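# Press the front panel onto the computer tower

## Task

Put the front panel on the tower's front face with its top edge upward, and push it in until every one of its four pegs has snapped into its hole. When finished, the panel's door must be closed and the tower must still stand upright.

## Robot and tools

Robot: two arms, left_arm and right_arm, each with a two-finger parallel gripper and a wrist camera (cam_left_wrist, cam_right_wrist, both 896x504 pixels). In the scene frame the origin sits on the table top midway between the arms, +z points up, +x points out over the table, and left_arm is on the +y side. Arm names do not match image sides. Calibrated bases: left_arm at (+0.012, +0.244, +0.041) m, quat_wxyz (+1.000, 0, 0, -0.025); right_arm at (+0.022, -0.249, +0.002) m, quat_wxyz (+1.000, 0, 0, +0.005). Both bases have +z up.

Frames: every hand position, orientation and target an arm reports or receives is in that arm's own base frame, not the scene frame. end_effector_position is the point between the finger pads, roughly 1 cm behind the tips. The fingers point along the gripper's +z axis and part along its y axis. Reported poses can be a few centimetres off, more at long reach, and friction or weight can leave a resting gripper a centimetre or so from its command without any contact.

The row: every command row is 16 plain numbers, always including both arms: left_arm x, y, z (metres), qw, qx, qy, qz (unit quaternion, w first), opening; then the same eight for right_arm. Position and quaternion are absolute goals in that arm's base frame, not offsets. Opening runs from -1 (closed) to +1 (fully open, 0.094 m); it is a commanded finger width, not a force.

execute_actions(actions, cameras): actions is a list of actions; each action is a list of up to 15 rows, one row per 1/30 s step, and a short action keeps its last row for the rest of its 15 steps. An action is rejected for both arms if any target lies over 0.6 m from that gripper's current position along any of its axes; the first action is checked against the latest reported state. Each step the controller limits the command to 100 mm and 20 degrees from the measured pose, so one action may fall short; the result's Hand target line shows where each arm is actually heading, and you send the remainder next time. An empty actions list simply reports state and images. cameras chooses images: omitted, null or ["all"] gives all, [] gives none; an unknown name voids the call.

move(target, speed, blend, opening_speed, blocking, cameras): drives each gripper in a straight line from its Hand target to the row(s) in target, either one 16-number row or a list of up to 15 rows sharing at most 10 s. speed is each arm's top path speed in m/s, 0.002 to 0.5 (default 0.25), rotation capped at twice that in rad/s; one value or one per target. blend, in metres, rounds corners at intermediate targets (0 means stop at each). opening_speed (0.2 or more, in scale units per second) makes fingers change gradually; use values near the minimum when closing on something fragile. blocking=false returns after about 0.5 s while the move continues; a new move replaces it. Paths ignore obstacles and the other arm. Grippers lag and may overshoot speed, especially with the arm nearly straight. New openings in later list rows are applied only after the arms come to rest there. The result adds a move: line giving the ending (done, off_target, moving, held, fault) and any limits (paced: pose was clipped; held: steps were withheld). done means within 10 mm and 2 degrees at rest; neither done nor off_target tells you about contact.

wait(seconds): 0 to 10 s, arms keep their last command; returns early if a running move ends. stop(): brakes a running move, needing some distance if it was fast. zoom_image(camera, region): camera is cam_left_wrist or cam_right_wrist, region [x0, y0, x1, y1] in pixels from the top-left, at most 504 by 504, on that camera's latest image. read_manual(section): only "licences"; it moves nothing. finished_scene(scene): closes the current scene, given its number, and cannot be reversed; call it only when the panel is seated and stays so without the robot.

Result lines: joint positions (last number per arm is measured finger width in metres), joint velocities ("within noise" means at rest), joint torques (include gravity; numbers 3 and 4 wrap at ±28 N m), grip_measured (opening on the -1..+1 scale, may read up to about 1.6 mm wide when empty and about 3 mm narrower than a squeezed hard part), grip_effort_nm (motor effort, negative closing; not pad force), Tool commands, and for execute_actions some per-step positions. Full squeeze is about 50 to 64 N per pad; to release, command an opening clearly above grip_measured.

Keeping an arm still: resend in every row the exact pose from the last result taken before it stopped, plus its intended opening; to keep orientation while moving, repeat one fixed quaternion. Sending 0 as an opening is a real command.

Avoid: dropping parts or releasing them while they move, fast impacts, overly hard presses (target far past contact presses harder, faster moves hit harder), the arms or grippers striking each other (grippers and cameras are not protected by the clearance check), anything leaving the table, knocking the tower over, and paths passing near an arm's own base, which can flip its shoulder posture. Occasional outside tugs may disturb held or loose parts. Motors heat when holding loads, stretched out or pushing against unreachable poses; a MOTOR HOT line appears at 85 °C, and at 100 °C that arm goes limp for 30 to 60 s or more, so relieve long presses.

Each tool is called after "Call:" as name([rows], argument=value, ...), one row to a line, values as JSON.

## Session

Call:
execute_actions(actions=[])

Scene clock: 0.00 s.
left_arm: end_effector_position=(+0.6897, +0.0283, +0.2094) grip_measured=+1.000 grip_effort_nm=n/a end_effector_quat_wxyz=(+0.555, -0.269, +0.782, -0.094) | right_arm: end_effector_position=(+0.1218, +0.2673, +0.2503) grip_measured=+1.000 grip_effort_nm=n/a end_effector_quat_wxyz=(+0.026, +0.793, -0.607, +0.042)
Joint positions: left_arm=[0.005 1.696 1.151 0.165 -0.148 -0.557 0.094] | right_arm=[1.184 1.151 1.128 -1.62 0.068 -0.649 0.094]
Joint velocities: within noise
Joint torques (N m): no reading
Motor temperatures (°C): left_arm=[24 25 34 26 24 21 24] | right_arm=[22 31 45 22 24 23 25]
Heat: left arm: hottest elbow 34 °C; right arm: hottest elbow 45 °C.
Hand target: left_arm +0.6968, +0.0284, +0.2181; +0.563, -0.268, +0.776, -0.096 | right_arm +0.1243, +0.2733, +0.2611; +0.012, +0.793, -0.607, +0.038
Tool commands: left_gripper/opening=+1.0 right_gripper/opening=+1.0
camera_calibration:
cam_left_wrist: T_world_to_cam=[[0.315394, -0.843677, 0.434438, -0.2835], [-0.608416, -0.531107, -0.589708, 0.597816], [0.728256, -0.0783292, -0.680814, -0.26984], [0, 0, 0, 1]] pos_world=[0.649648, 0.0571851, 0.291989]
cam_right_wrist: T_world_to_cam=[[0.965656, 0.258402, 0.0271362, -0.194925], [0.208691, -0.833594, 0.511439, 0.108794], [0.154778, -0.488211, -0.858891, 0.413628], [0, 0, 0, 1]] pos_world=[0.101506, 0.342997, 0.30491]

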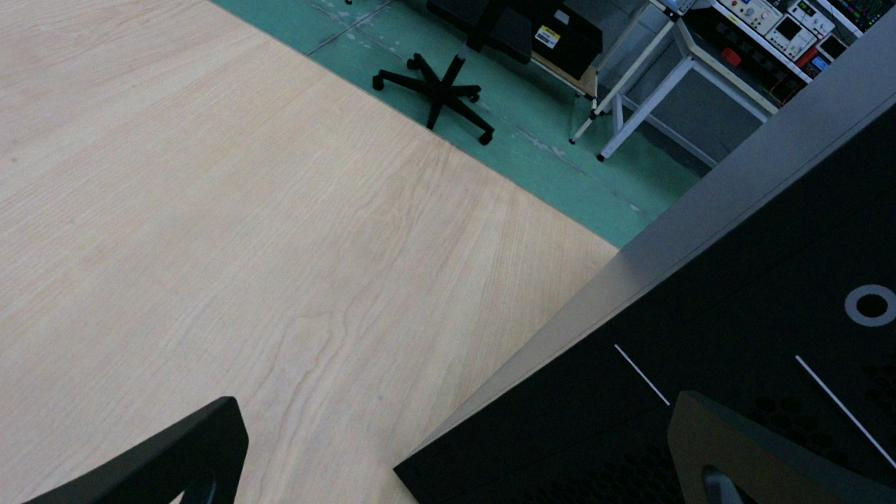

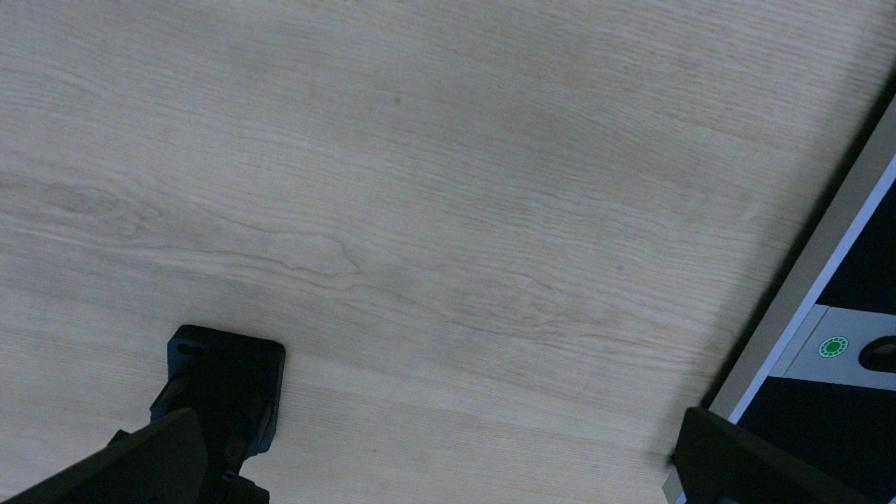

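Call:
move(target=[0.430,-0.100,0.390,0.7071,0,0.7071,0,1.0,0.1243,0.2733,0.2611,0.012,0.793,-0.607,0.038,1.0], speed=0.3)

Scene clock: 96.87 s.
left_arm: end_effector_position=(+0.4794, -0.0751, +0.3533) grip_measured=+1.000 grip_effort_nm=-0.032 end_effector_quat_wxyz=(+0.686, -0.063, +0.724, -0.029) | right_arm: end_effector_position=(+0.1218, +0.2673, +0.2503) grip_measured=+1.000 grip_effort_nm=0.012 end_effector_quat_wxyz=(+0.026, +0.793, -0.607, +0.042)
Joint positions: left_arm=[-0.261 1.023 0.699 0.265 -0.305 -0.147 0.094] | right_arm=[1.184 1.151 1.128 -1.62 0.068 -0.649 0.094]
Joint velocities: within noise
Joint torques (N m): left_arm=[0.32 -4.13 9.88 2.28 0.05 -0.08] | right_arm=[-1.08 -7.41 11.51 -0.08 -0.03 -0.08]
Motor temperatures (°C): left_arm=[24 27 41 26 24 21 24] | right_arm=[22 31 54 22 24 23 24]
Heat: left arm: hottest elbow 41 °C; right arm: hottest elbow 54 °C.
Hand target: left_arm +0.4828, -0.0732, +0.3576; +0.689, -0.070, +0.721, -0.033 | right_arm +0.1242, +0.2730, +0.2610; +0.012, +0.793, -0.607, +0.038
Off the commanded pose: left_arm 0.066 m, 9 deg | right_arm 0.013 m, 2 deg.
move: held (left_arm; a check stopped the path), off_target (right_arm); limits=held
pose unreachable (left arm): on one or more control steps of this call, first in action 0 (counted from 0), this arm could not follow its commanded pose, so it was not sent that pose on those steps. It may still have moved: this result reports where it is.
cause: moving toward the commanded pose would bring a part of the arm too close to another arm (this arm's wrist (the part past joint 4) and the right arm's wrist (the part past joint 4), where that arm would come to rest).
camera_calibration:
cam_left_wrist: T_world_to_cam=[[0.0529415, -0.991693, 0.117228, -0.14014], [-0.468529, -0.128337, -0.874077, 0.563415], [0.881861, -0.00864973, -0.471431, -0.169188], [0, 0, 0, 1]] pos_world=[0.420595, -0.0681323, 0.429135]
cam_right_wrist: T_world_to_cam=[[0.965656, 0.258402, 0.0271362, -0.194925], [0.208691, -0.833594, 0.511439, 0.108794], [0.154778, -0.488211, -0.858891, 0.413628], [0, 0, 0, 1]] pos_world=[0.101506, 0.342997, 0.30491]

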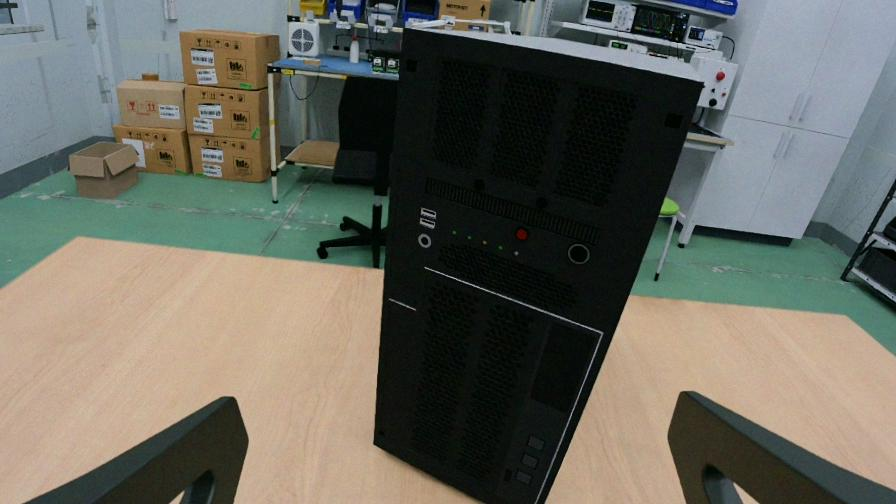

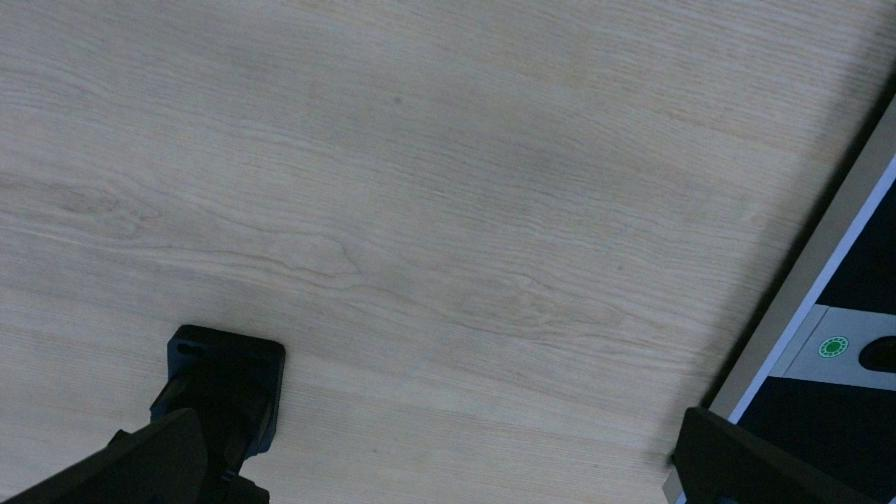

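Call:
move([
  [0.480,-0.075,0.365,0.689,-0.070,0.721,-0.033,1.0,0.300,0.080,0.360,0.40,-0.08,0.85,0.32,0.0],
  [0.481,-0.260,0.380,0.2164,0,0.9763,0,1.0,0.350,-0.150,0.390,0.6272,-0.3265,0.6272,0.3265,0.0],
], speed=0.3, blend=[0.08,0])

Scene clock: 177.80 s.
left_arm: end_effector_position=(+0.4739, -0.2525, +0.3701) grip_measured=+1.000 grip_effort_nm=-0.032 end_effector_quat_wxyz=(+0.210, +0.005, +0.978, +0.007) | right_arm: end_effector_position=(+0.3456, -0.1389, +0.3682) grip_measured=+0.002 grip_effort_nm=-0.095 end_effector_quat_wxyz=(+0.651, -0.226, +0.676, +0.259)
Joint positions: left_arm=[-0.562 1.541 1.766 -1.436 -0.23 -0.51 0.094] | right_arm=[-0.86 1.121 0.952 -0.919 -1.551 -1.033 0.047]
Joint velocities: within noise
Joint torques (N m): left_arm=[-0.09 -10.46 11.9 1.05 -0.15 -0.07] | right_arm=[-2.14 -6.53 14.72 0.09 -0.75 -0.24]
Motor temperatures (°C): left_arm=[24 26 39 26 24 21 24] | right_arm=[22 31 54 22 24 23 24]
Heat: left arm: hottest elbow 39 °C; right arm: hottest elbow 54 °C.
Hand target: left_arm +0.4806, -0.2598, +0.3797; +0.217, +0.000, +0.976, +0.000 | right_arm +0.3496, -0.1486, +0.3895; +0.660, -0.242, +0.670, +0.238
Off the commanded pose: left_arm 0.014 m, 1 deg | right_arm 0.025 m, 15 deg.
joint sent to its limit (right arm) — joint 5 (wrist yaw), lower limit. The joint targets are off in orientation, not in position.
move: off_target (left_arm, right_arm)
camera_calibration:
cam_left_wrist: T_world_to_cam=[[-0.0158818, -0.999637, -0.0217436, -0.235766], [-0.999782, 0.0155818, 0.0138977, 0.512266], [-0.0135538, 0.0219596, -0.999667, 0.469555], [0, 0, 0, 1]] pos_world=[0.514774, -0.253974, 0.457153]
cam_right_wrist: T_world_to_cam=[[0.63002, -0.774226, -0.0603992, -0.304492], [-0.376214, -0.236249, -0.895907, 0.466517], [0.679366, 0.587163, -0.440116, 0.0958486], [0, 0, 0, 1]] pos_world=[0.30223, -0.18181, 0.441749]

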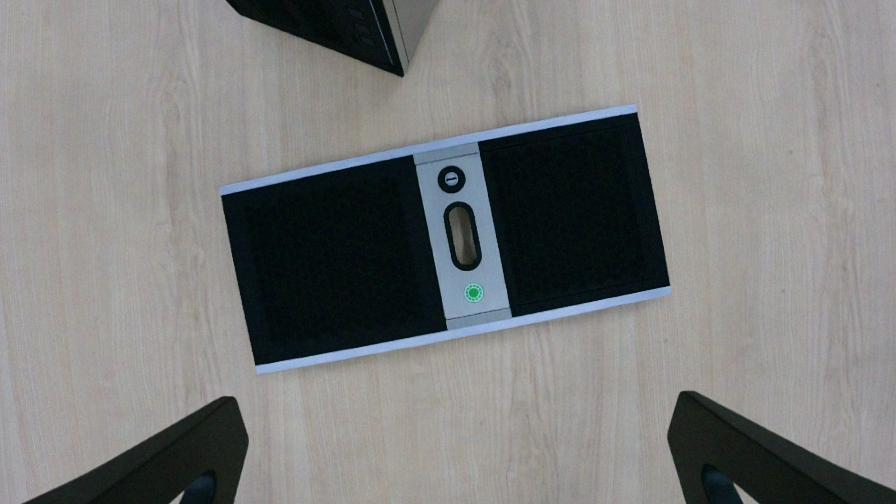

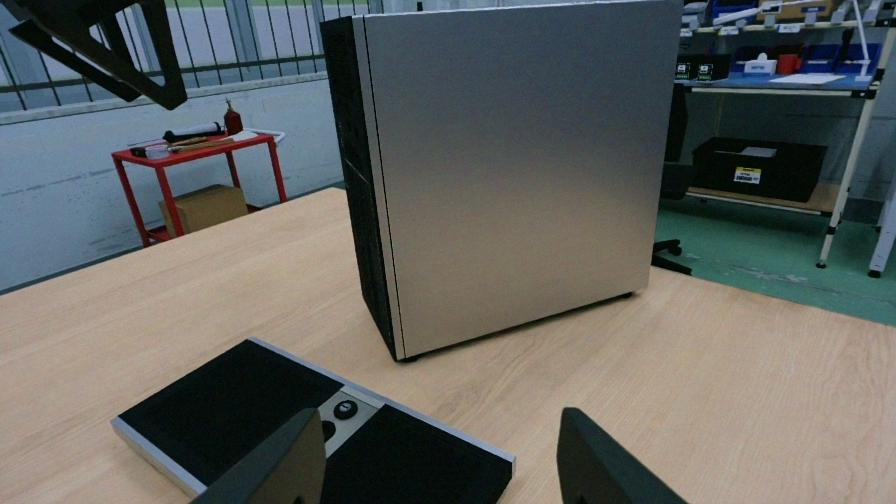

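Call:
move(target=[0.527,-0.265,0.085,0,-0.0889,0.9960,0,-1.0,0.3496,-0.1486,0.3895,0.660,-0.242,0.670,0.238,0.0], speed=0.25)

Scene clock: 216.50 s.
left_arm: end_effector_position=(+0.5166, -0.2623, +0.0825) grip_measured=-0.989 grip_effort_nm=-0.657 end_effector_quat_wxyz=(-0.009, -0.080, +0.997, +0.006) | right_arm: end_effector_position=(+0.3456, -0.1390, +0.3684) grip_measured=+0.002 grip_effort_nm=-0.090 end_effector_quat_wxyz=(+0.652, -0.227, +0.676, +0.258)
Joint positions: left_arm=[-0.47 1.95 1.606 -1.248 -0.002 -0.631 0.001] | right_arm=[-0.86 1.121 0.952 -0.919 -1.551 -1.034 0.047]
Joint velocities: within noise
Joint torques (N m): left_arm=[0.62 -15.79 9.29 0.98 0.05 -0.08] | right_arm=[-2.37 -7.53 14.16 0.64 -0.68 -0.05]
Motor temperatures (°C): left_arm=[24 26 41 26 24 21 24] | right_arm=[22 31 60 22 24 23 24]
Heat: left arm: hottest elbow 41 °C; right arm: hottest elbow 60 °C.
Hand target: left_arm +0.5268, -0.2650, +0.0851; +0.000, -0.089, +0.996, +0.000 | right_arm +0.3487, -0.1477, +0.3891; +0.660, -0.242, +0.670, +0.238
Off the commanded pose: left_arm 0.011 m, 2 deg | right_arm 0.024 m, 3 deg.
move: off_target (left_arm, right_arm)
camera_calibration:
cam_left_wrist: T_world_to_cam=[[0.149119, -0.988686, -0.0162147, -0.333929], [-0.887756, -0.141082, 0.438162, 0.425125], [-0.435492, -0.0509437, -0.89875, 0.373441], [0, 0, 0, 1]] pos_world=[0.589833, -0.251149, 0.143942]
cam_right_wrist: T_world_to_cam=[[0.630228, -0.774145, -0.0592664, -0.304977], [-0.375275, -0.236905, -0.896128, 0.466377], [0.679692, 0.587006, -0.439821, 0.0956988], [0, 0, 0, 1]] pos_world=[0.302179, -0.181785, 0.441949]

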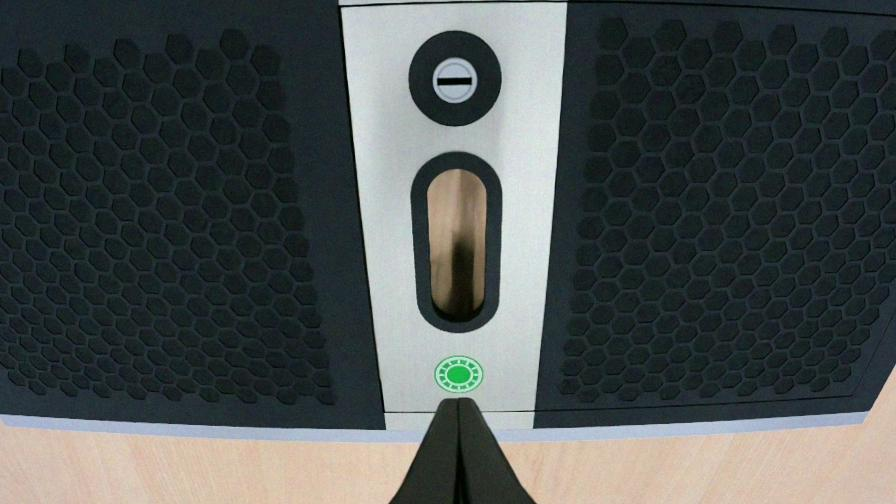

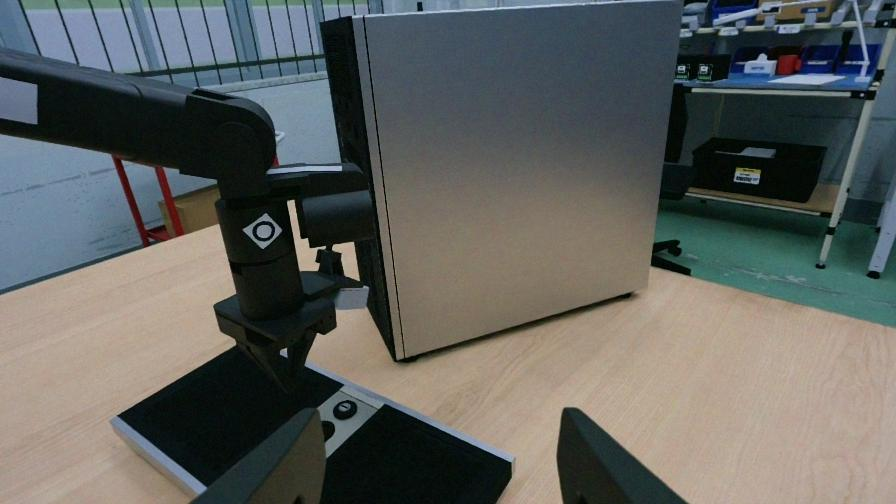

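Call:
move(target=[0.531,-0.2655,0.030,0,-0.0889,0.9960,0,-1.0,0.3496,-0.1486,0.3895,0.660,-0.242,0.670,0.238,0.0], speed=0.12, cameras=["cam_left_wrist"])

Scene clock: 256.83 s.
left_arm: end_effector_position=(+0.5267, -0.2674, +0.0386) grip_measured=-0.989 grip_effort_nm=-0.652 end_effector_quat_wxyz=(+0.002, -0.081, +0.997, +0.000) | right_arm: end_effector_position=(+0.3456, -0.1390, +0.3684) grip_measured=+0.002 grip_effort_nm=-0.095 end_effector_quat_wxyz=(+0.652, -0.227, +0.676, +0.258)
Joint positions: left_arm=[-0.47 2.007 1.573 -1.133 -0.002 -0.631 0.001] | right_arm=[-0.86 1.121 0.952 -0.919 -1.551 -1.034 0.047]
Joint velocities: within noise
Joint torques (N m): left_arm=[0.67 -15.91 7.77 1.02 0.03 -0.07] | right_arm=[-2.2 -7.41 14.12 0.57 -0.69 -0.1]
Motor temperatures (°C): left_arm=[24 29 43 26 24 21 25] | right_arm=[22 31 61 22 25 23 24]
Heat: left arm: hottest elbow 43 °C; right arm: hottest elbow 61 °C.
Hand target: left_arm +0.5308, -0.2655, +0.0300; +0.000, -0.089, +0.996, +0.000 | right_arm +0.3487, -0.1477, +0.3891; +0.660, -0.242, +0.670, +0.238
Off the commanded pose: left_arm 0.010 m, 1 deg | right_arm 0.024 m, 3 deg.
move: off_target (right_arm)
camera_calibration:
cam_left_wrist: T_world_to_cam=[[0.150073, -0.988673, -0.00181828, -0.342244], [-0.89714, -0.136951, 0.419982, 0.459344], [-0.415474, -0.0613967, -0.907531, 0.325063], [0, 0, 0, 1]] pos_world=[0.598513, -0.255502, 0.101466]
Images, in order (width x height): cam_left_wrist 896x504.

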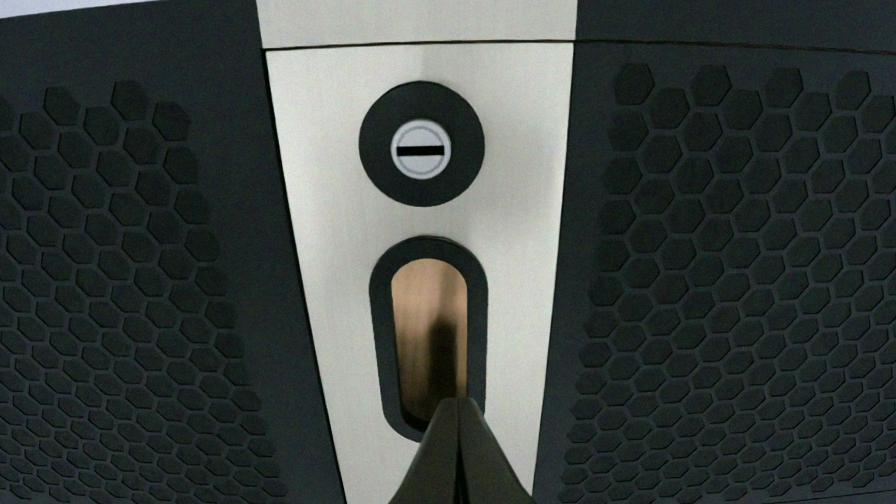

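Call:
move(target=[0.531,-0.2580,0.024,0,-0.0889,0.9960,0,-1.0,0.3496,-0.1486,0.3895,0.660,-0.242,0.670,0.238,0.0], speed=0.1, cameras=["cam_left_wrist"])

Scene clock: 268.93 s.
left_arm: end_effector_position=(+0.5289, -0.2615, +0.0344) grip_measured=-0.989 grip_effort_nm=-0.652 end_effector_quat_wxyz=(+0.004, -0.086, +0.996, -0.001) | right_arm: end_effector_position=(+0.3456, -0.1390, +0.3684) grip_measured=+0.002 grip_effort_nm=-0.100 end_effector_quat_wxyz=(+0.652, -0.227, +0.676, +0.258)
Joint positions: left_arm=[-0.459 2.007 1.561 -1.116 -0.002 -0.631 0.001] | right_arm=[-0.86 1.121 0.952 -0.919 -1.551 -1.034 0.047]
Joint velocities: within noise
Joint torques (N m): left_arm=[1.03 -15.79 7.35 1.07 0 0.06] | right_arm=[-1.49 -7.47 14.05 0.73 -0.71 -0.09]
Motor temperatures (°C): left_arm=[24 28 42 26 24 21 25] | right_arm=[22 31 61 22 25 23 24]
Heat: left arm: hottest elbow 42 °C; right arm: hottest elbow 61 °C.
Hand target: left_arm +0.5308, -0.2580, +0.0241; +0.000, -0.089, +0.996, +0.000 | right_arm +0.3487, -0.1477, +0.3891; +0.660, -0.242, +0.670, +0.238
Off the commanded pose: left_arm 0.011 m, 1 deg | right_arm 0.024 m, 3 deg.
move: off_target (left_arm, right_arm)
camera_calibration:
cam_left_wrist: T_world_to_cam=[[0.160626, -0.987015, 0.00128563, -0.341968], [-0.897627, -0.145537, 0.416034, 0.462069], [-0.410444, -0.0679799, -0.909348, 0.31821], [0, 0, 0, 1]] pos_world=[0.600302, -0.248647, 0.0975666]
Images, in order (width x height): cam_left_wrist 896x504.

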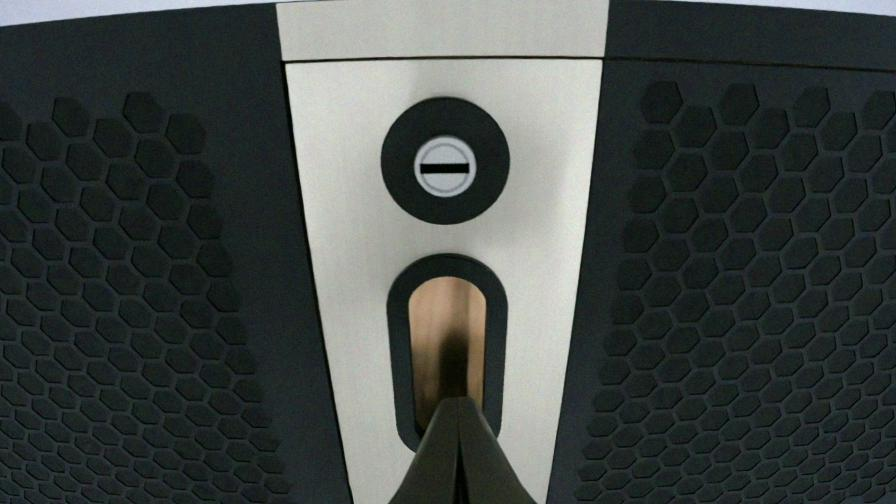

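Call:
move([
  [0.529,-0.2553,0.018,0,-0.0889,0.9960,0,-1.0,0.3496,-0.1486,0.3895,0.660,-0.242,0.670,0.238,0.0],
  [0.529,-0.2553,-0.020,0,-0.0889,0.9960,0,-1.0,0.3496,-0.1486,0.3895,0.660,-0.242,0.670,0.238,0.0],
], speed=[0.06,0.08], blend=[0.005,0])

Scene clock: 285.93 s.
left_arm: end_effector_position=(+0.5268, -0.2587, -0.0080) grip_measured=-0.989 grip_effort_nm=-0.652 end_effector_quat_wxyz=(+0.005, -0.088, +0.996, -0.002) | right_arm: end_effector_position=(+0.3456, -0.1390, +0.3684) grip_measured=+0.002 grip_effort_nm=-0.095 end_effector_quat_wxyz=(+0.652, -0.227, +0.676, +0.258)
Joint positions: left_arm=[-0.456 2.052 1.51 -1.019 -0.002 -0.631 0.001] | right_arm=[-0.86 1.121 0.952 -0.919 -1.551 -1.034 0.047]
Joint velocities: within noise
Joint torques (N m): left_arm=[0.56 -15.44 7.21 1.06 0.01 0.07] | right_arm=[-2.32 -7.47 13.97 0.51 -0.71 -0.08]
Motor temperatures (°C): left_arm=[24 28 41 26 24 21 25] | right_arm=[22 31 62 22 25 23 24]
Heat: left arm: hottest elbow 41 °C; right arm: hottest elbow 62 °C.
Hand target: left_arm +0.5287, -0.2553, -0.0198; +0.000, -0.089, +0.996, +0.000 | right_arm +0.3487, -0.1477, +0.3891; +0.660, -0.242, +0.670, +0.238
Off the commanded pose: left_arm 0.013 m, 1 deg | right_arm 0.024 m, 3 deg.
move: off_target (left_arm, right_arm); blend cut to 0.0034 m at target 1
camera_calibration:
cam_left_wrist: T_world_to_cam=[[0.163259, -0.986581, 0.00217246, -0.340074], [-0.897805, -0.147654, 0.414904, 0.477734], [-0.409015, -0.0696871, -0.909863, 0.277784], [0, 0, 0, 1]] pos_world=[0.598049, -0.245613, 0.0552701]
cam_right_wrist: T_world_to_cam=[[0.630228, -0.774145, -0.0592664, -0.304977], [-0.375275, -0.236905, -0.896128, 0.466377], [0.679692, 0.587006, -0.439821, 0.0956988], [0, 0, 0, 1]] pos_world=[0.302179, -0.181785, 0.441949]

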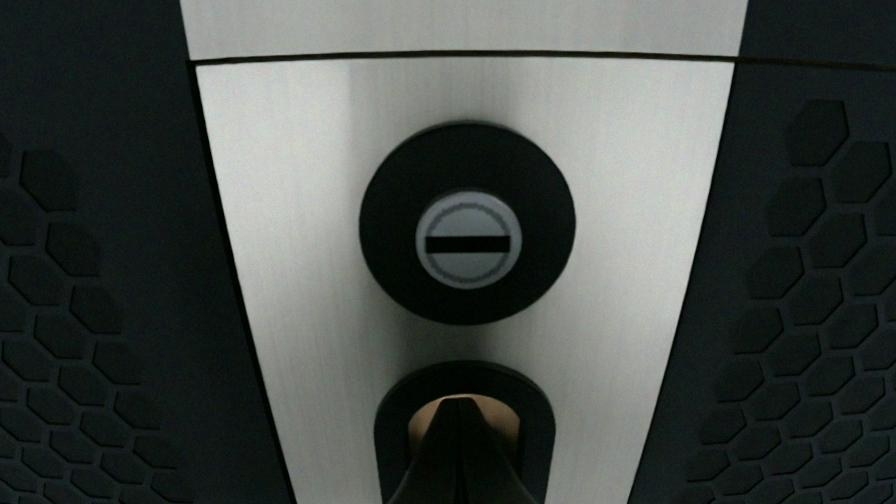

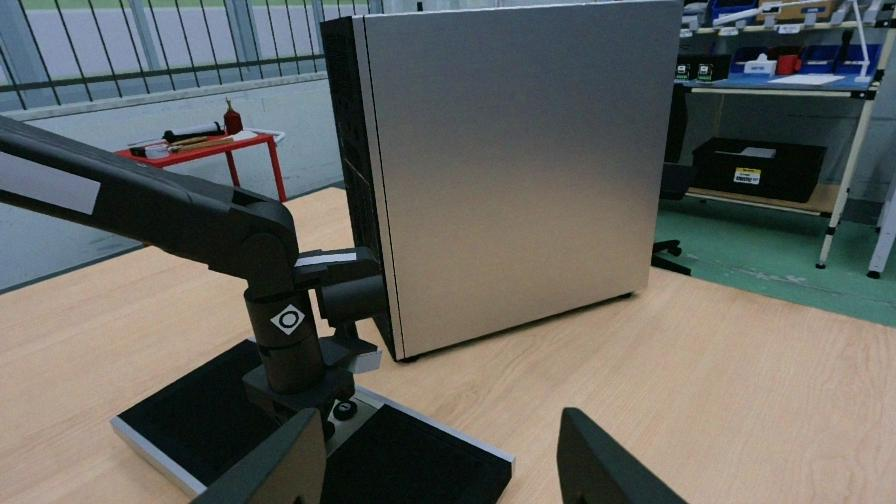

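Call:
move([
  [0.529,-0.2555,-0.0245,0,-0.0889,0.9960,0,-1.0,0.3496,-0.1486,0.3895,0.660,-0.242,0.670,0.238,0.0],
  [0.529,-0.2555,-0.0245,0,-0.0889,0.9960,0,-0.75,0.3496,-0.1486,0.3895,0.660,-0.242,0.670,0.238,0.0],
], speed=0.05, opening_speed=0.3)

Scene clock: 296.87 s.
left_arm: end_effector_position=(+0.5287, -0.2597, -0.0082) grip_measured=-0.786 grip_effort_nm=1.228 end_effector_quat_wxyz=(+0.008, -0.086, +0.996, -0.004) | right_arm: end_effector_position=(+0.3456, -0.1390, +0.3684) grip_measured=+0.002 grip_effort_nm=-0.095 end_effector_quat_wxyz=(+0.652, -0.227, +0.676, +0.258)
Joint positions: left_arm=[-0.456 2.052 1.51 -1.01 -0.001 -0.629 0.01] | right_arm=[-0.86 1.121 0.952 -0.919 -1.551 -1.034 0.047]
Joint velocities: within noise
Joint torques (N m): left_arm=[0.67 -15.09 6.93 1.09 0 0.05] | right_arm=[-2.08 -8 13.98 0.66 -0.7 -0.08]
Motor temperatures (°C): left_arm=[24 29 40 26 24 21 25] | right_arm=[22 31 62 22 25 23 24]
Heat: left arm: hottest elbow 40 °C; right arm: hottest elbow 62 °C.
Hand target: left_arm +0.5285, -0.2554, -0.0243; +0.000, -0.089, +0.996, +0.000 | right_arm +0.3487, -0.1477, +0.3891; +0.660, -0.242, +0.670, +0.238
Off the commanded pose: left_arm 0.017 m, 1 deg | right_arm 0.024 m, 3 deg.
move: off_target (left_arm, right_arm); target 2's new opening was sent with left_arm's hand 0.017 m and 1 deg from that target
camera_calibration:
cam_left_wrist: T_world_to_cam=[[0.160581, -0.986994, 0.00753847, -0.340052], [-0.901373, -0.14353, 0.408565, 0.48231], [-0.402169, -0.0724026, -0.912698, 0.27399], [0, 0, 0, 1]] pos_world=[0.599538, -0.246565, 0.055579]
cam_right_wrist: T_world_to_cam=[[0.630228, -0.774145, -0.0592664, -0.304977], [-0.375275, -0.236905, -0.896128, 0.466377], [0.679692, 0.587006, -0.439821, 0.0956988], [0, 0, 0, 1]] pos_world=[0.302179, -0.181785, 0.441949]

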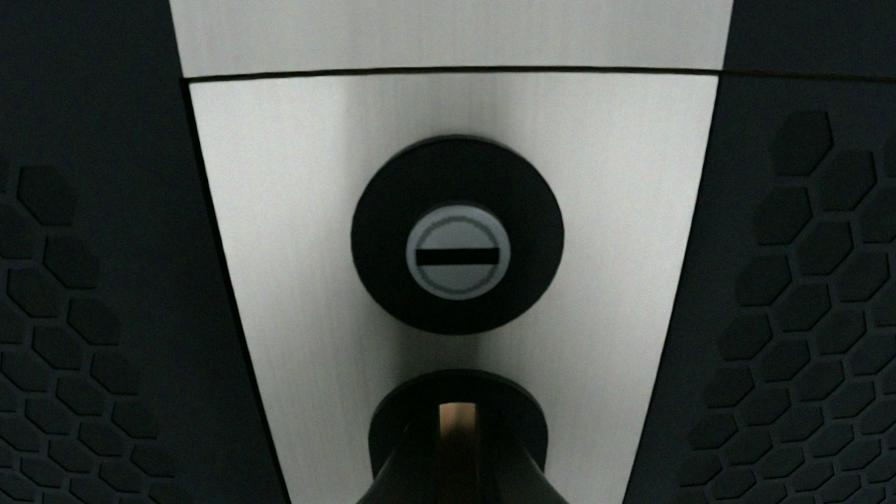

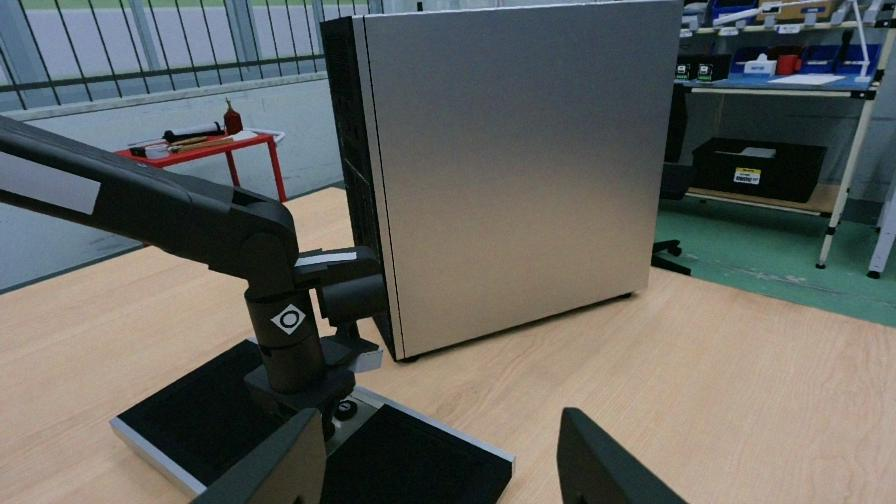

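Call:
move([
  [0.529,-0.2563,-0.0330,0,-0.0889,0.9960,0,-1.0,0.3496,-0.1486,0.3895,0.660,-0.242,0.670,0.238,0.0],
  [0.529,-0.2563,-0.0330,0,-0.0889,0.9960,0,-0.75,0.3496,-0.1486,0.3895,0.660,-0.242,0.670,0.238,0.0],
], speed=0.05, opening_speed=0.5, cameras=["cam_left_wrist"])

Scene clock: 330.97 s.
left_arm: end_effector_position=(+0.5290, -0.2599, -0.0158) grip_measured=-0.871 grip_effort_nm=1.233 end_effector_quat_wxyz=(+0.008, -0.086, +0.996, -0.004) | right_arm: end_effector_position=(+0.3456, -0.1390, +0.3684) grip_measured=+0.002 grip_effort_nm=-0.100 end_effector_quat_wxyz=(+0.652, -0.227, +0.676, +0.258)
Joint positions: left_arm=[-0.456 2.063 1.506 -0.995 -0.001 -0.629 0.006] | right_arm=[-0.86 1.121 0.952 -0.919 -1.551 -1.034 0.047]
Joint velocities: within noise
Joint torques (N m): left_arm=[0.56 -14.92 6.93 1.24 -0.01 0.02] | right_arm=[-2.37 -6.89 14.02 0.59 -0.71 -0.07]
Motor temperatures (°C): left_arm=[24 30 39 26 24 21 27] | right_arm=[22 31 62 22 25 23 24]
Heat: left arm: hottest elbow 39 °C; right arm: hottest elbow 62 °C.
Hand target: left_arm +0.5286, -0.2563, -0.0326; +0.000, -0.089, +0.996, +0.000 | right_arm +0.3487, -0.1477, +0.3891; +0.660, -0.242, +0.670, +0.238
Off the commanded pose: left_arm 0.018 m, 1 deg | right_arm 0.024 m, 3 deg.
move: off_target (left_arm, right_arm); target 2's new opening was sent with left_arm's hand 0.018 m and 1 deg from that target
camera_calibration:
cam_left_wrist: T_world_to_cam=[[0.160575, -0.986994, 0.0077187, -0.340275], [-0.900958, -0.143375, 0.409535, 0.485399], [-0.403101, -0.0727151, -0.912262, 0.267575], [0, 0, 0, 1]] pos_world=[0.599823, -0.246798, 0.0479378]
Images, in order (width x height): cam_left_wrist 896x504.

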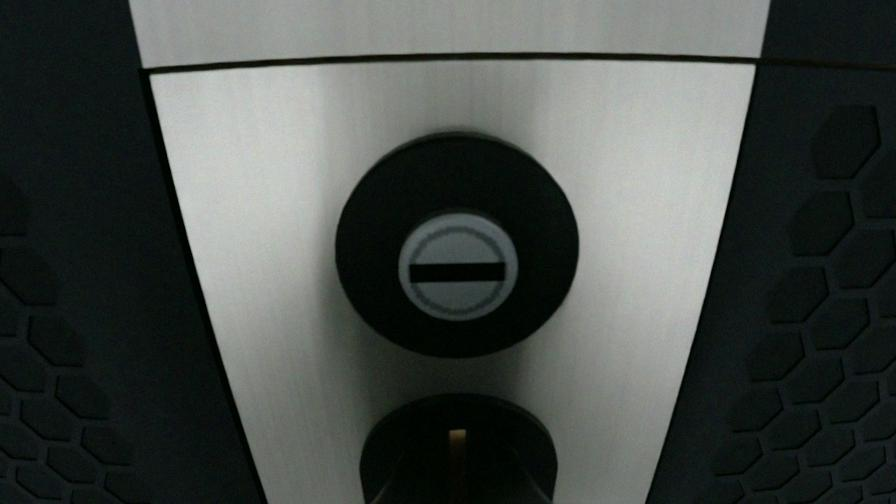

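Call:
move([
  [0.529,-0.2563,-0.0385,0,-0.0889,0.9960,0,-1.0,0.3496,-0.1486,0.3895,0.660,-0.242,0.670,0.238,0.0],
  [0.529,-0.2563,-0.0385,0,-0.0889,0.9960,0,-0.75,0.3496,-0.1486,0.3895,0.660,-0.242,0.670,0.238,0.0],
], speed=0.05, opening_speed=0.6, cameras=["cam_left_wrist"])

Scene clock: 351.73 s.
left_arm: end_effector_position=(+0.5296, -0.2603, -0.0184) grip_measured=-0.900 grip_effort_nm=1.228 end_effector_quat_wxyz=(+0.009, -0.086, +0.996, -0.005) | right_arm: end_effector_position=(+0.3456, -0.1390, +0.3684) grip_measured=+0.002 grip_effort_nm=-0.085 end_effector_quat_wxyz=(+0.652, -0.227, +0.676, +0.258)
Joint positions: left_arm=[-0.456 2.067 1.504 -0.986 -0.001 -0.629 0.005] | right_arm=[-0.86 1.121 0.952 -0.919 -1.551 -1.034 0.047]
Joint velocities: within noise
Joint torques (N m): left_arm=[0.91 -15.09 6.79 1.24 -0.03 0.03] | right_arm=[-1.96 -7.82 14.19 0.59 -0.71 -0.1]
Motor temperatures (°C): left_arm=[24 29 38 26 24 21 27] | right_arm=[22 31 63 22 25 23 24]
Heat: left arm: hottest elbow 38 °C; right arm: hottest elbow 63 °C.
Hand target: left_arm +0.5284, -0.2561, -0.0381; +0.000, -0.089, +0.996, +0.000 | right_arm +0.3487, -0.1477, +0.3891; +0.660, -0.242, +0.670, +0.238
Off the commanded pose: left_arm 0.020 m, 1 deg | right_arm 0.024 m, 3 deg.
move: off_target (left_arm, right_arm); target 2's new opening was sent with left_arm's hand 0.020 m and 1 deg from that target
camera_calibration:
cam_left_wrist: T_world_to_cam=[[0.160548, -0.98698, 0.00970636, -0.340615], [-0.902216, -0.142757, 0.406972, 0.487801], [-0.400288, -0.0740957, -0.913389, 0.263517], [0, 0, 0, 1]] pos_world=[0.60027, -0.247017, 0.045478]
Images, in order (width x height): cam_left_wrist 896x504.

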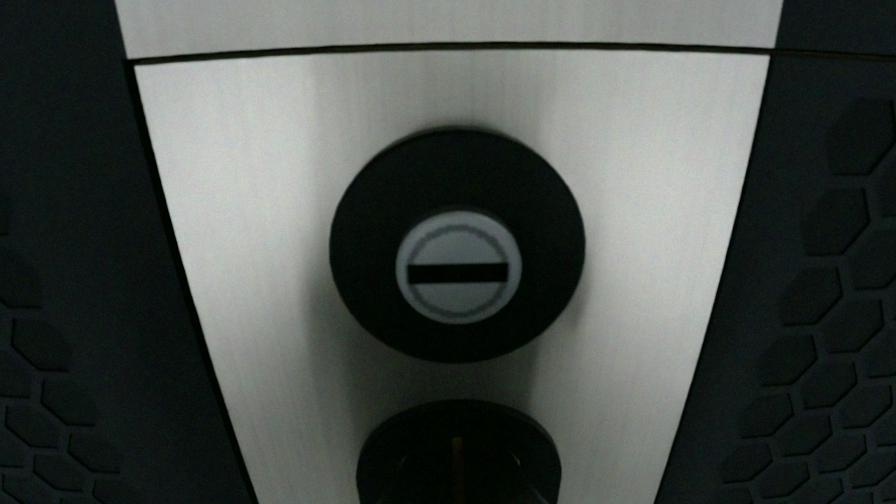

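Call:
move(target=[0.529,-0.2575,0.090,0,-0.0889,0.9960,0,-0.75,0.3496,-0.1486,0.3895,0.660,-0.242,0.670,0.238,0.0], speed=0.1)

Scene clock: 399.33 s.
left_arm: end_effector_position=(+0.5092, -0.2506, +0.0583) grip_measured=-0.785 grip_effort_nm=1.223 end_effector_quat_wxyz=(-0.029, -0.086, +0.996, +0.017) | right_arm: end_effector_position=(+0.3456, -0.1390, +0.3684) grip_measured=+0.002 grip_effort_nm=-0.095 end_effector_quat_wxyz=(+0.652, -0.227, +0.676, +0.258)
Joint positions: left_arm=[-0.456 1.972 1.571 -1.236 0.001 -0.629 0.01] | right_arm=[-0.86 1.121 0.952 -0.919 -1.551 -1.034 0.047]
Joint velocities: within noise
Joint torques (N m): left_arm=[0.21 -18.55 11.37 0.05 -0.11 0.01] | right_arm=[-2.14 -7.12 14.17 0.65 -0.72 -0.02]
Motor temperatures (°C): left_arm=[24 30 38 26 24 21 28] | right_arm=[22 31 63 22 25 23 24]
Heat: left arm: hottest elbow 38 °C; right arm: hottest elbow 63 °C.
Hand target: left_arm +0.5275, -0.2569, +0.0904; +0.000, -0.089, +0.996, +0.000 | right_arm +0.3487, -0.1477, +0.3891; +0.660, -0.242, +0.670, +0.238
Off the commanded pose: left_arm 0.038 m, 4 deg | right_arm 0.024 m, 3 deg.
move: off_target (left_arm, right_arm)
camera_calibration:
cam_left_wrist: T_world_to_cam=[[0.159389, -0.986416, -0.0397289, -0.324938], [-0.867045, -0.159117, 0.47214, 0.413721], [-0.472048, -0.0408073, -0.880628, 0.369114], [0, 0, 0, 1]] pos_world=[0.584745, -0.239631, 0.116808]
cam_right_wrist: T_world_to_cam=[[0.630228, -0.774145, -0.0592664, -0.304977], [-0.375275, -0.236905, -0.896128, 0.466377], [0.679692, 0.587006, -0.439821, 0.0956988], [0, 0, 0, 1]] pos_world=[0.302179, -0.181785, 0.441949]

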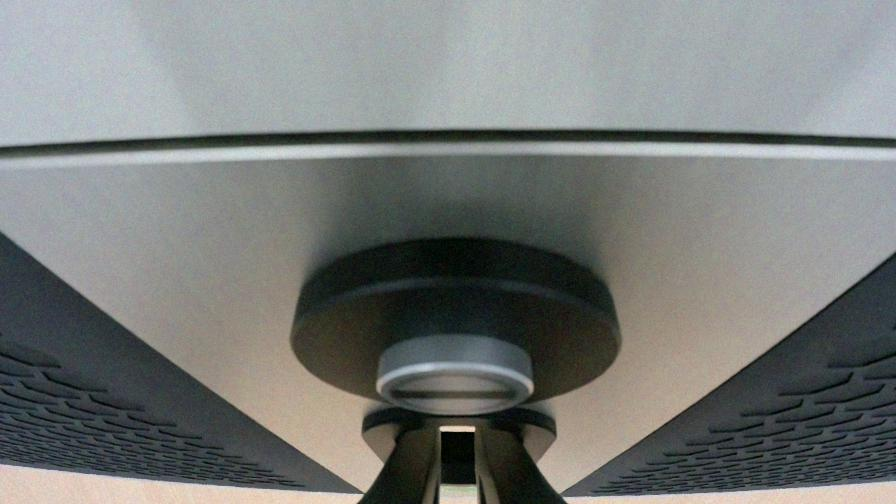

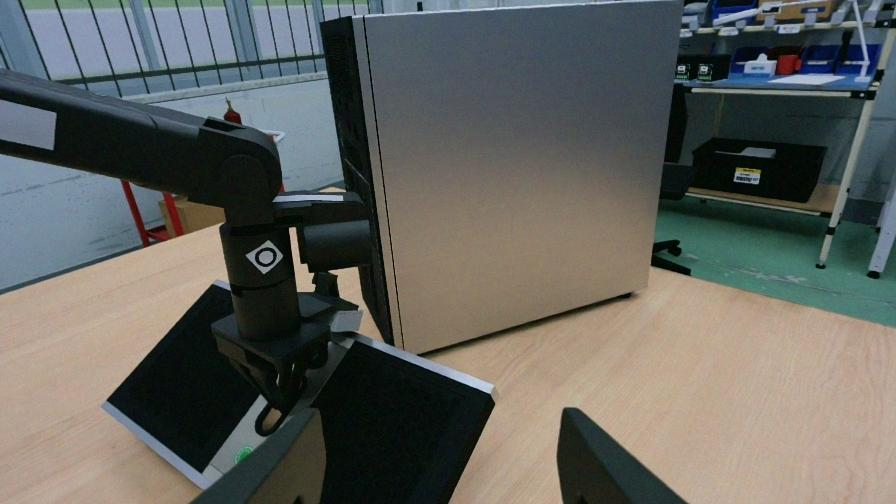

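Call:
move(target=[0.529,-0.2570,-0.025,0,-0.0889,0.9960,0,-0.75,0.3496,-0.1486,0.3895,0.660,-0.242,0.670,0.238,0.0], speed=0.08)

Scene clock: 414.63 s.
left_arm: end_effector_position=(+0.5268, -0.2587, -0.0075) grip_measured=-0.774 grip_effort_nm=1.223 end_effector_quat_wxyz=(+0.003, -0.087, +0.996, -0.002) | right_arm: end_effector_position=(+0.3456, -0.1390, +0.3684) grip_measured=+0.002 grip_effort_nm=-0.095 end_effector_quat_wxyz=(+0.652, -0.227, +0.676, +0.258)
Joint positions: left_arm=[-0.455 2.052 1.513 -1.024 0.001 -0.629 0.011] | right_arm=[-0.86 1.121 0.952 -0.919 -1.551 -1.034 0.047]
Joint velocities: within noise
Joint torques (N m): left_arm=[0.32 -15.33 6.94 1.51 -0.08 0.02] | right_arm=[-2.32 -7.59 14.04 0.51 -0.68 -0.07]
Motor temperatures (°C): left_arm=[24 30 39 26 24 21 28] | right_arm=[22 31 63 22 25 23 24]
Heat: left arm: hottest elbow 39 °C; right arm: hottest elbow 63 °C.
Hand target: left_arm +0.5285, -0.2568, -0.0247; +0.000, -0.089, +0.996, +0.000 | right_arm +0.3487, -0.1477, +0.3891; +0.660, -0.242, +0.670, +0.238
Off the commanded pose: left_arm 0.018 m, 1 deg | right_arm 0.024 m, 3 deg.
move: off_target (left_arm, right_arm)
camera_calibration:
cam_left_wrist: T_world_to_cam=[[0.161362, -0.986891, 0.00277846, -0.339176], [-0.896603, -0.145422, 0.418277, 0.477482], [-0.41239, -0.0699853, -0.908315, 0.280015], [0, 0, 0, 1]] pos_world=[0.598318, -0.245697, 0.0555644]
cam_right_wrist: T_world_to_cam=[[0.630228, -0.774145, -0.0592664, -0.304977], [-0.375275, -0.236905, -0.896128, 0.466377], [0.679692, 0.587006, -0.439821, 0.0956988], [0, 0, 0, 1]] pos_world=[0.302179, -0.181785, 0.441949]

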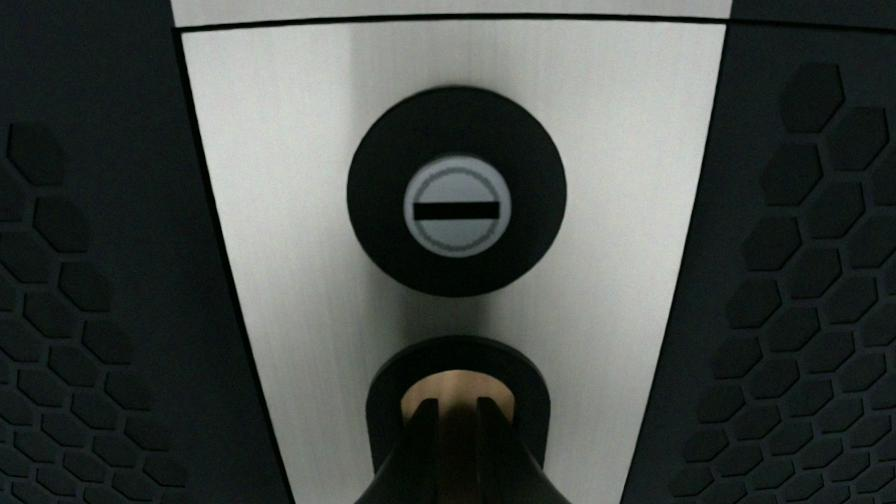

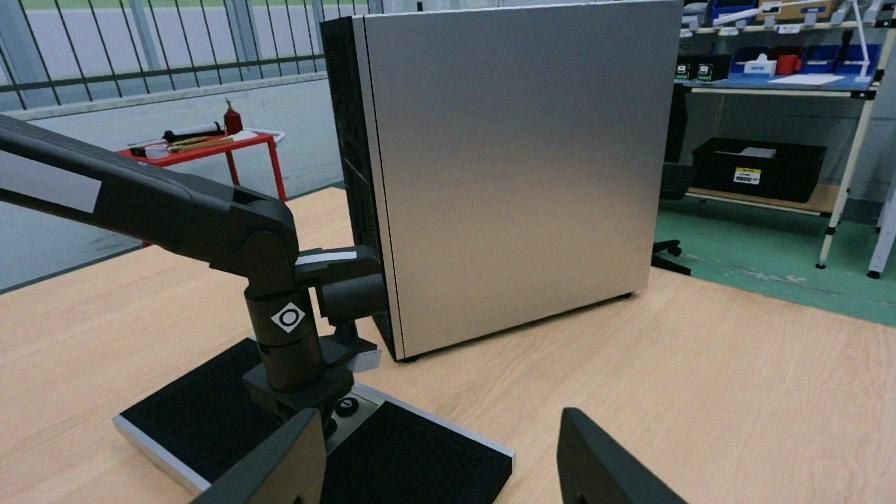

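Call:
zoom_image(camera="cam_left_wrist", region=[330, 320, 590, 504])

Scaled by 1.938 from the camera's 896x504 image, which has a finer 1280x720 frame.

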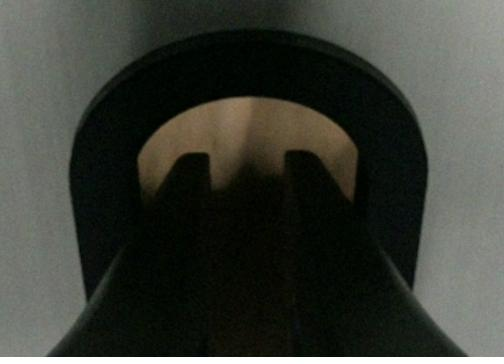

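Call:
move([
  [0.521,-0.2570,-0.025,0,-0.0889,0.9960,0,-1.0,0.3496,-0.1486,0.3895,0.660,-0.242,0.670,0.238,0.0],
  [0.521,-0.2570,-0.0415,0,-0.0889,0.9960,0,-1.0,0.3496,-0.1486,0.3895,0.660,-0.242,0.670,0.238,0.0],
  [0.521,-0.2570,-0.0415,0,-0.0889,0.9960,0,-0.72,0.3496,-0.1486,0.3895,0.660,-0.242,0.670,0.238,0.0],
], speed=0.05, opening_speed=0.6, cameras=["cam_left_wrist"])

Scene clock: 529.23 s.
left_arm: end_effector_position=(+0.5247, -0.2576, -0.0228) grip_measured=-0.949 grip_effort_nm=1.223 end_effector_quat_wxyz=(+0.010, -0.087, +0.996, -0.007) | right_arm: end_effector_position=(+0.3456, -0.1390, +0.3684) grip_measured=+0.002 grip_effort_nm=-0.095 end_effector_quat_wxyz=(+0.652, -0.227, +0.676, +0.258)
Joint positions: left_arm=[-0.455 2.06 1.478 -0.965 0.001 -0.631 0.002] | right_arm=[-0.86 1.121 0.952 -0.919 -1.551 -1.034 0.047]
Joint velocities: within noise
Joint torques (N m): left_arm=[-0.15 -14.74 6.67 1.01 -0.11 -0.01] | right_arm=[-2.14 -7.36 14.16 0.59 -0.68 -0.05]
Motor temperatures (°C): left_arm=[24 31 36 26 24 21 29] | right_arm=[22 30 64 22 25 23 24]
Heat: left arm: hottest elbow 36 °C; right arm: hottest elbow 64 °C.
Hand target: left_arm +0.5206, -0.2567, -0.0411; +0.000, -0.089, +0.996, +0.000 | right_arm +0.3487, -0.1477, +0.3891; +0.660, -0.242, +0.670, +0.238
Off the commanded pose: left_arm 0.019 m, 1 deg | right_arm 0.024 m, 3 deg.
move: off_target (left_arm, right_arm); target 3's new opening was sent with left_arm's hand 0.019 m and 1 deg from that target
camera_calibration:
cam_left_wrist: T_world_to_cam=[[0.163133, -0.986527, 0.0123114, -0.338378], [-0.902393, -0.144153, 0.406088, 0.485232], [-0.398842, -0.077356, -0.913751, 0.256134], [0, 0, 0, 1]] pos_world=[0.595228, -0.244058, 0.0411621]
Images, in order (width x height): cam_left_wrist 896x504.

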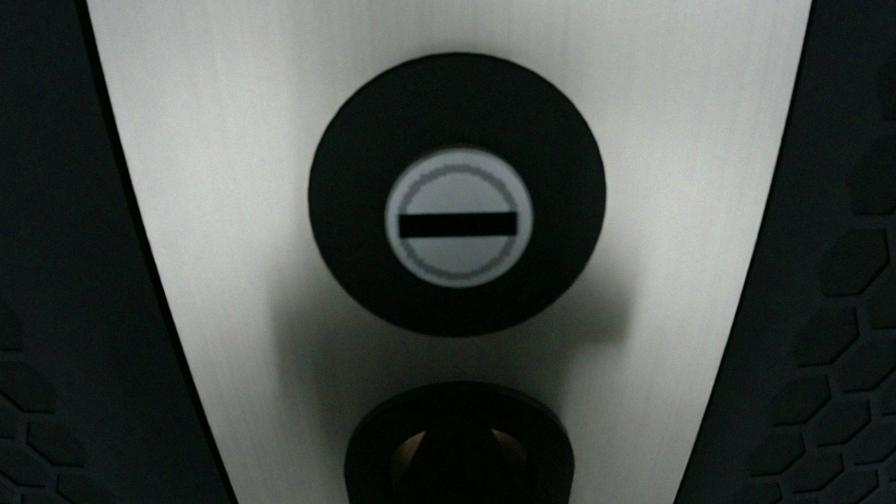

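Call:
move(target=[0.527,-0.2570,0.085,0,-0.0889,0.9960,0,-0.72,0.3496,-0.1486,0.3895,0.660,-0.242,0.670,0.238,0.0], speed=0.1)

Scene clock: 547.97 s.
left_arm: end_effector_position=(+0.5077, -0.2493, +0.0543) grip_measured=-0.945 grip_effort_nm=1.223 end_effector_quat_wxyz=(-0.028, -0.087, +0.996, +0.017) | right_arm: end_effector_position=(+0.3456, -0.1390, +0.3684) grip_measured=+0.002 grip_effort_nm=-0.095 end_effector_quat_wxyz=(+0.652, -0.227, +0.676, +0.258)
Joint positions: left_arm=[-0.455 1.97 1.557 -1.222 0 -0.631 0.003] | right_arm=[-0.86 1.121 0.952 -0.919 -1.551 -1.034 0.047]
Joint velocities: within noise
Joint torques (N m): left_arm=[0.21 -18.08 11.19 0.24 -0.07 0.04] | right_arm=[-2.14 -7.53 13.97 0.61 -0.73 -0.09]
Motor temperatures (°C): left_arm=[24 29 37 26 24 21 29] | right_arm=[22 30 64 22 25 23 24]
Heat: left arm: hottest elbow 37 °C; right arm: hottest elbow 64 °C.
Hand target: left_arm +0.5257, -0.2563, +0.0852; +0.000, -0.089, +0.996, +0.000 | right_arm +0.3487, -0.1477, +0.3891; +0.660, -0.242, +0.670, +0.238
Off the commanded pose: left_arm 0.037 m, 4 deg | right_arm 0.024 m, 3 deg.
move: off_target (left_arm, right_arm)
camera_calibration:
cam_left_wrist: T_world_to_cam=[[0.162052, -0.985997, -0.0393486, -0.324826], [-0.867616, -0.161365, 0.470324, 0.414405], [-0.470088, -0.0420777, -0.881616, 0.363719], [0, 0, 0, 1]] pos_world=[0.583163, -0.238103, 0.112974]
cam_right_wrist: T_world_to_cam=[[0.630228, -0.774145, -0.0592664, -0.304977], [-0.375275, -0.236905, -0.896128, 0.466377], [0.679692, 0.587006, -0.439821, 0.0956988], [0, 0, 0, 1]] pos_world=[0.302179, -0.181785, 0.441949]

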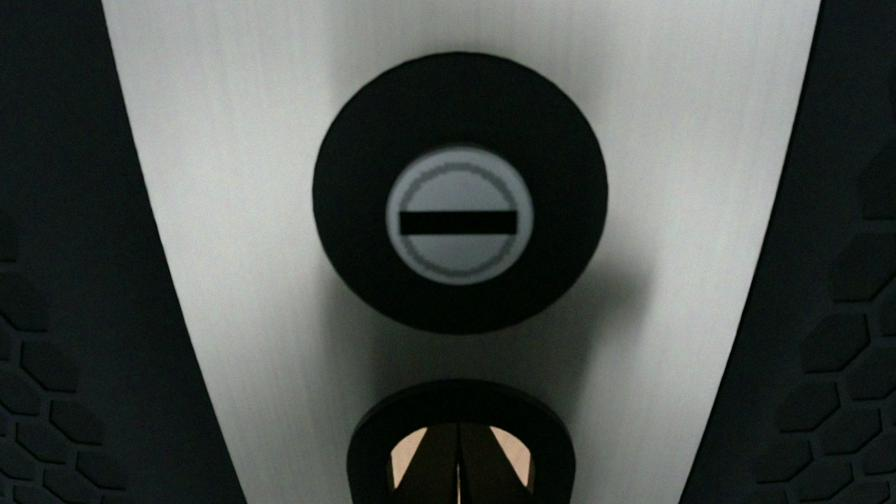

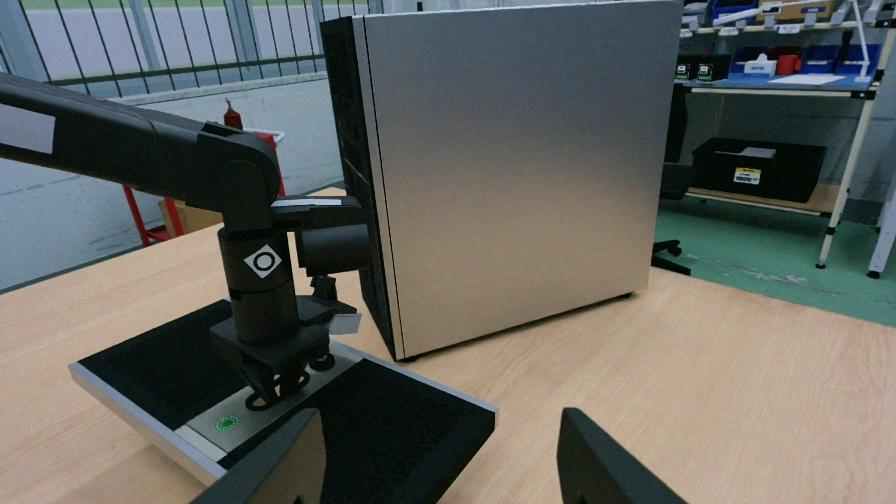

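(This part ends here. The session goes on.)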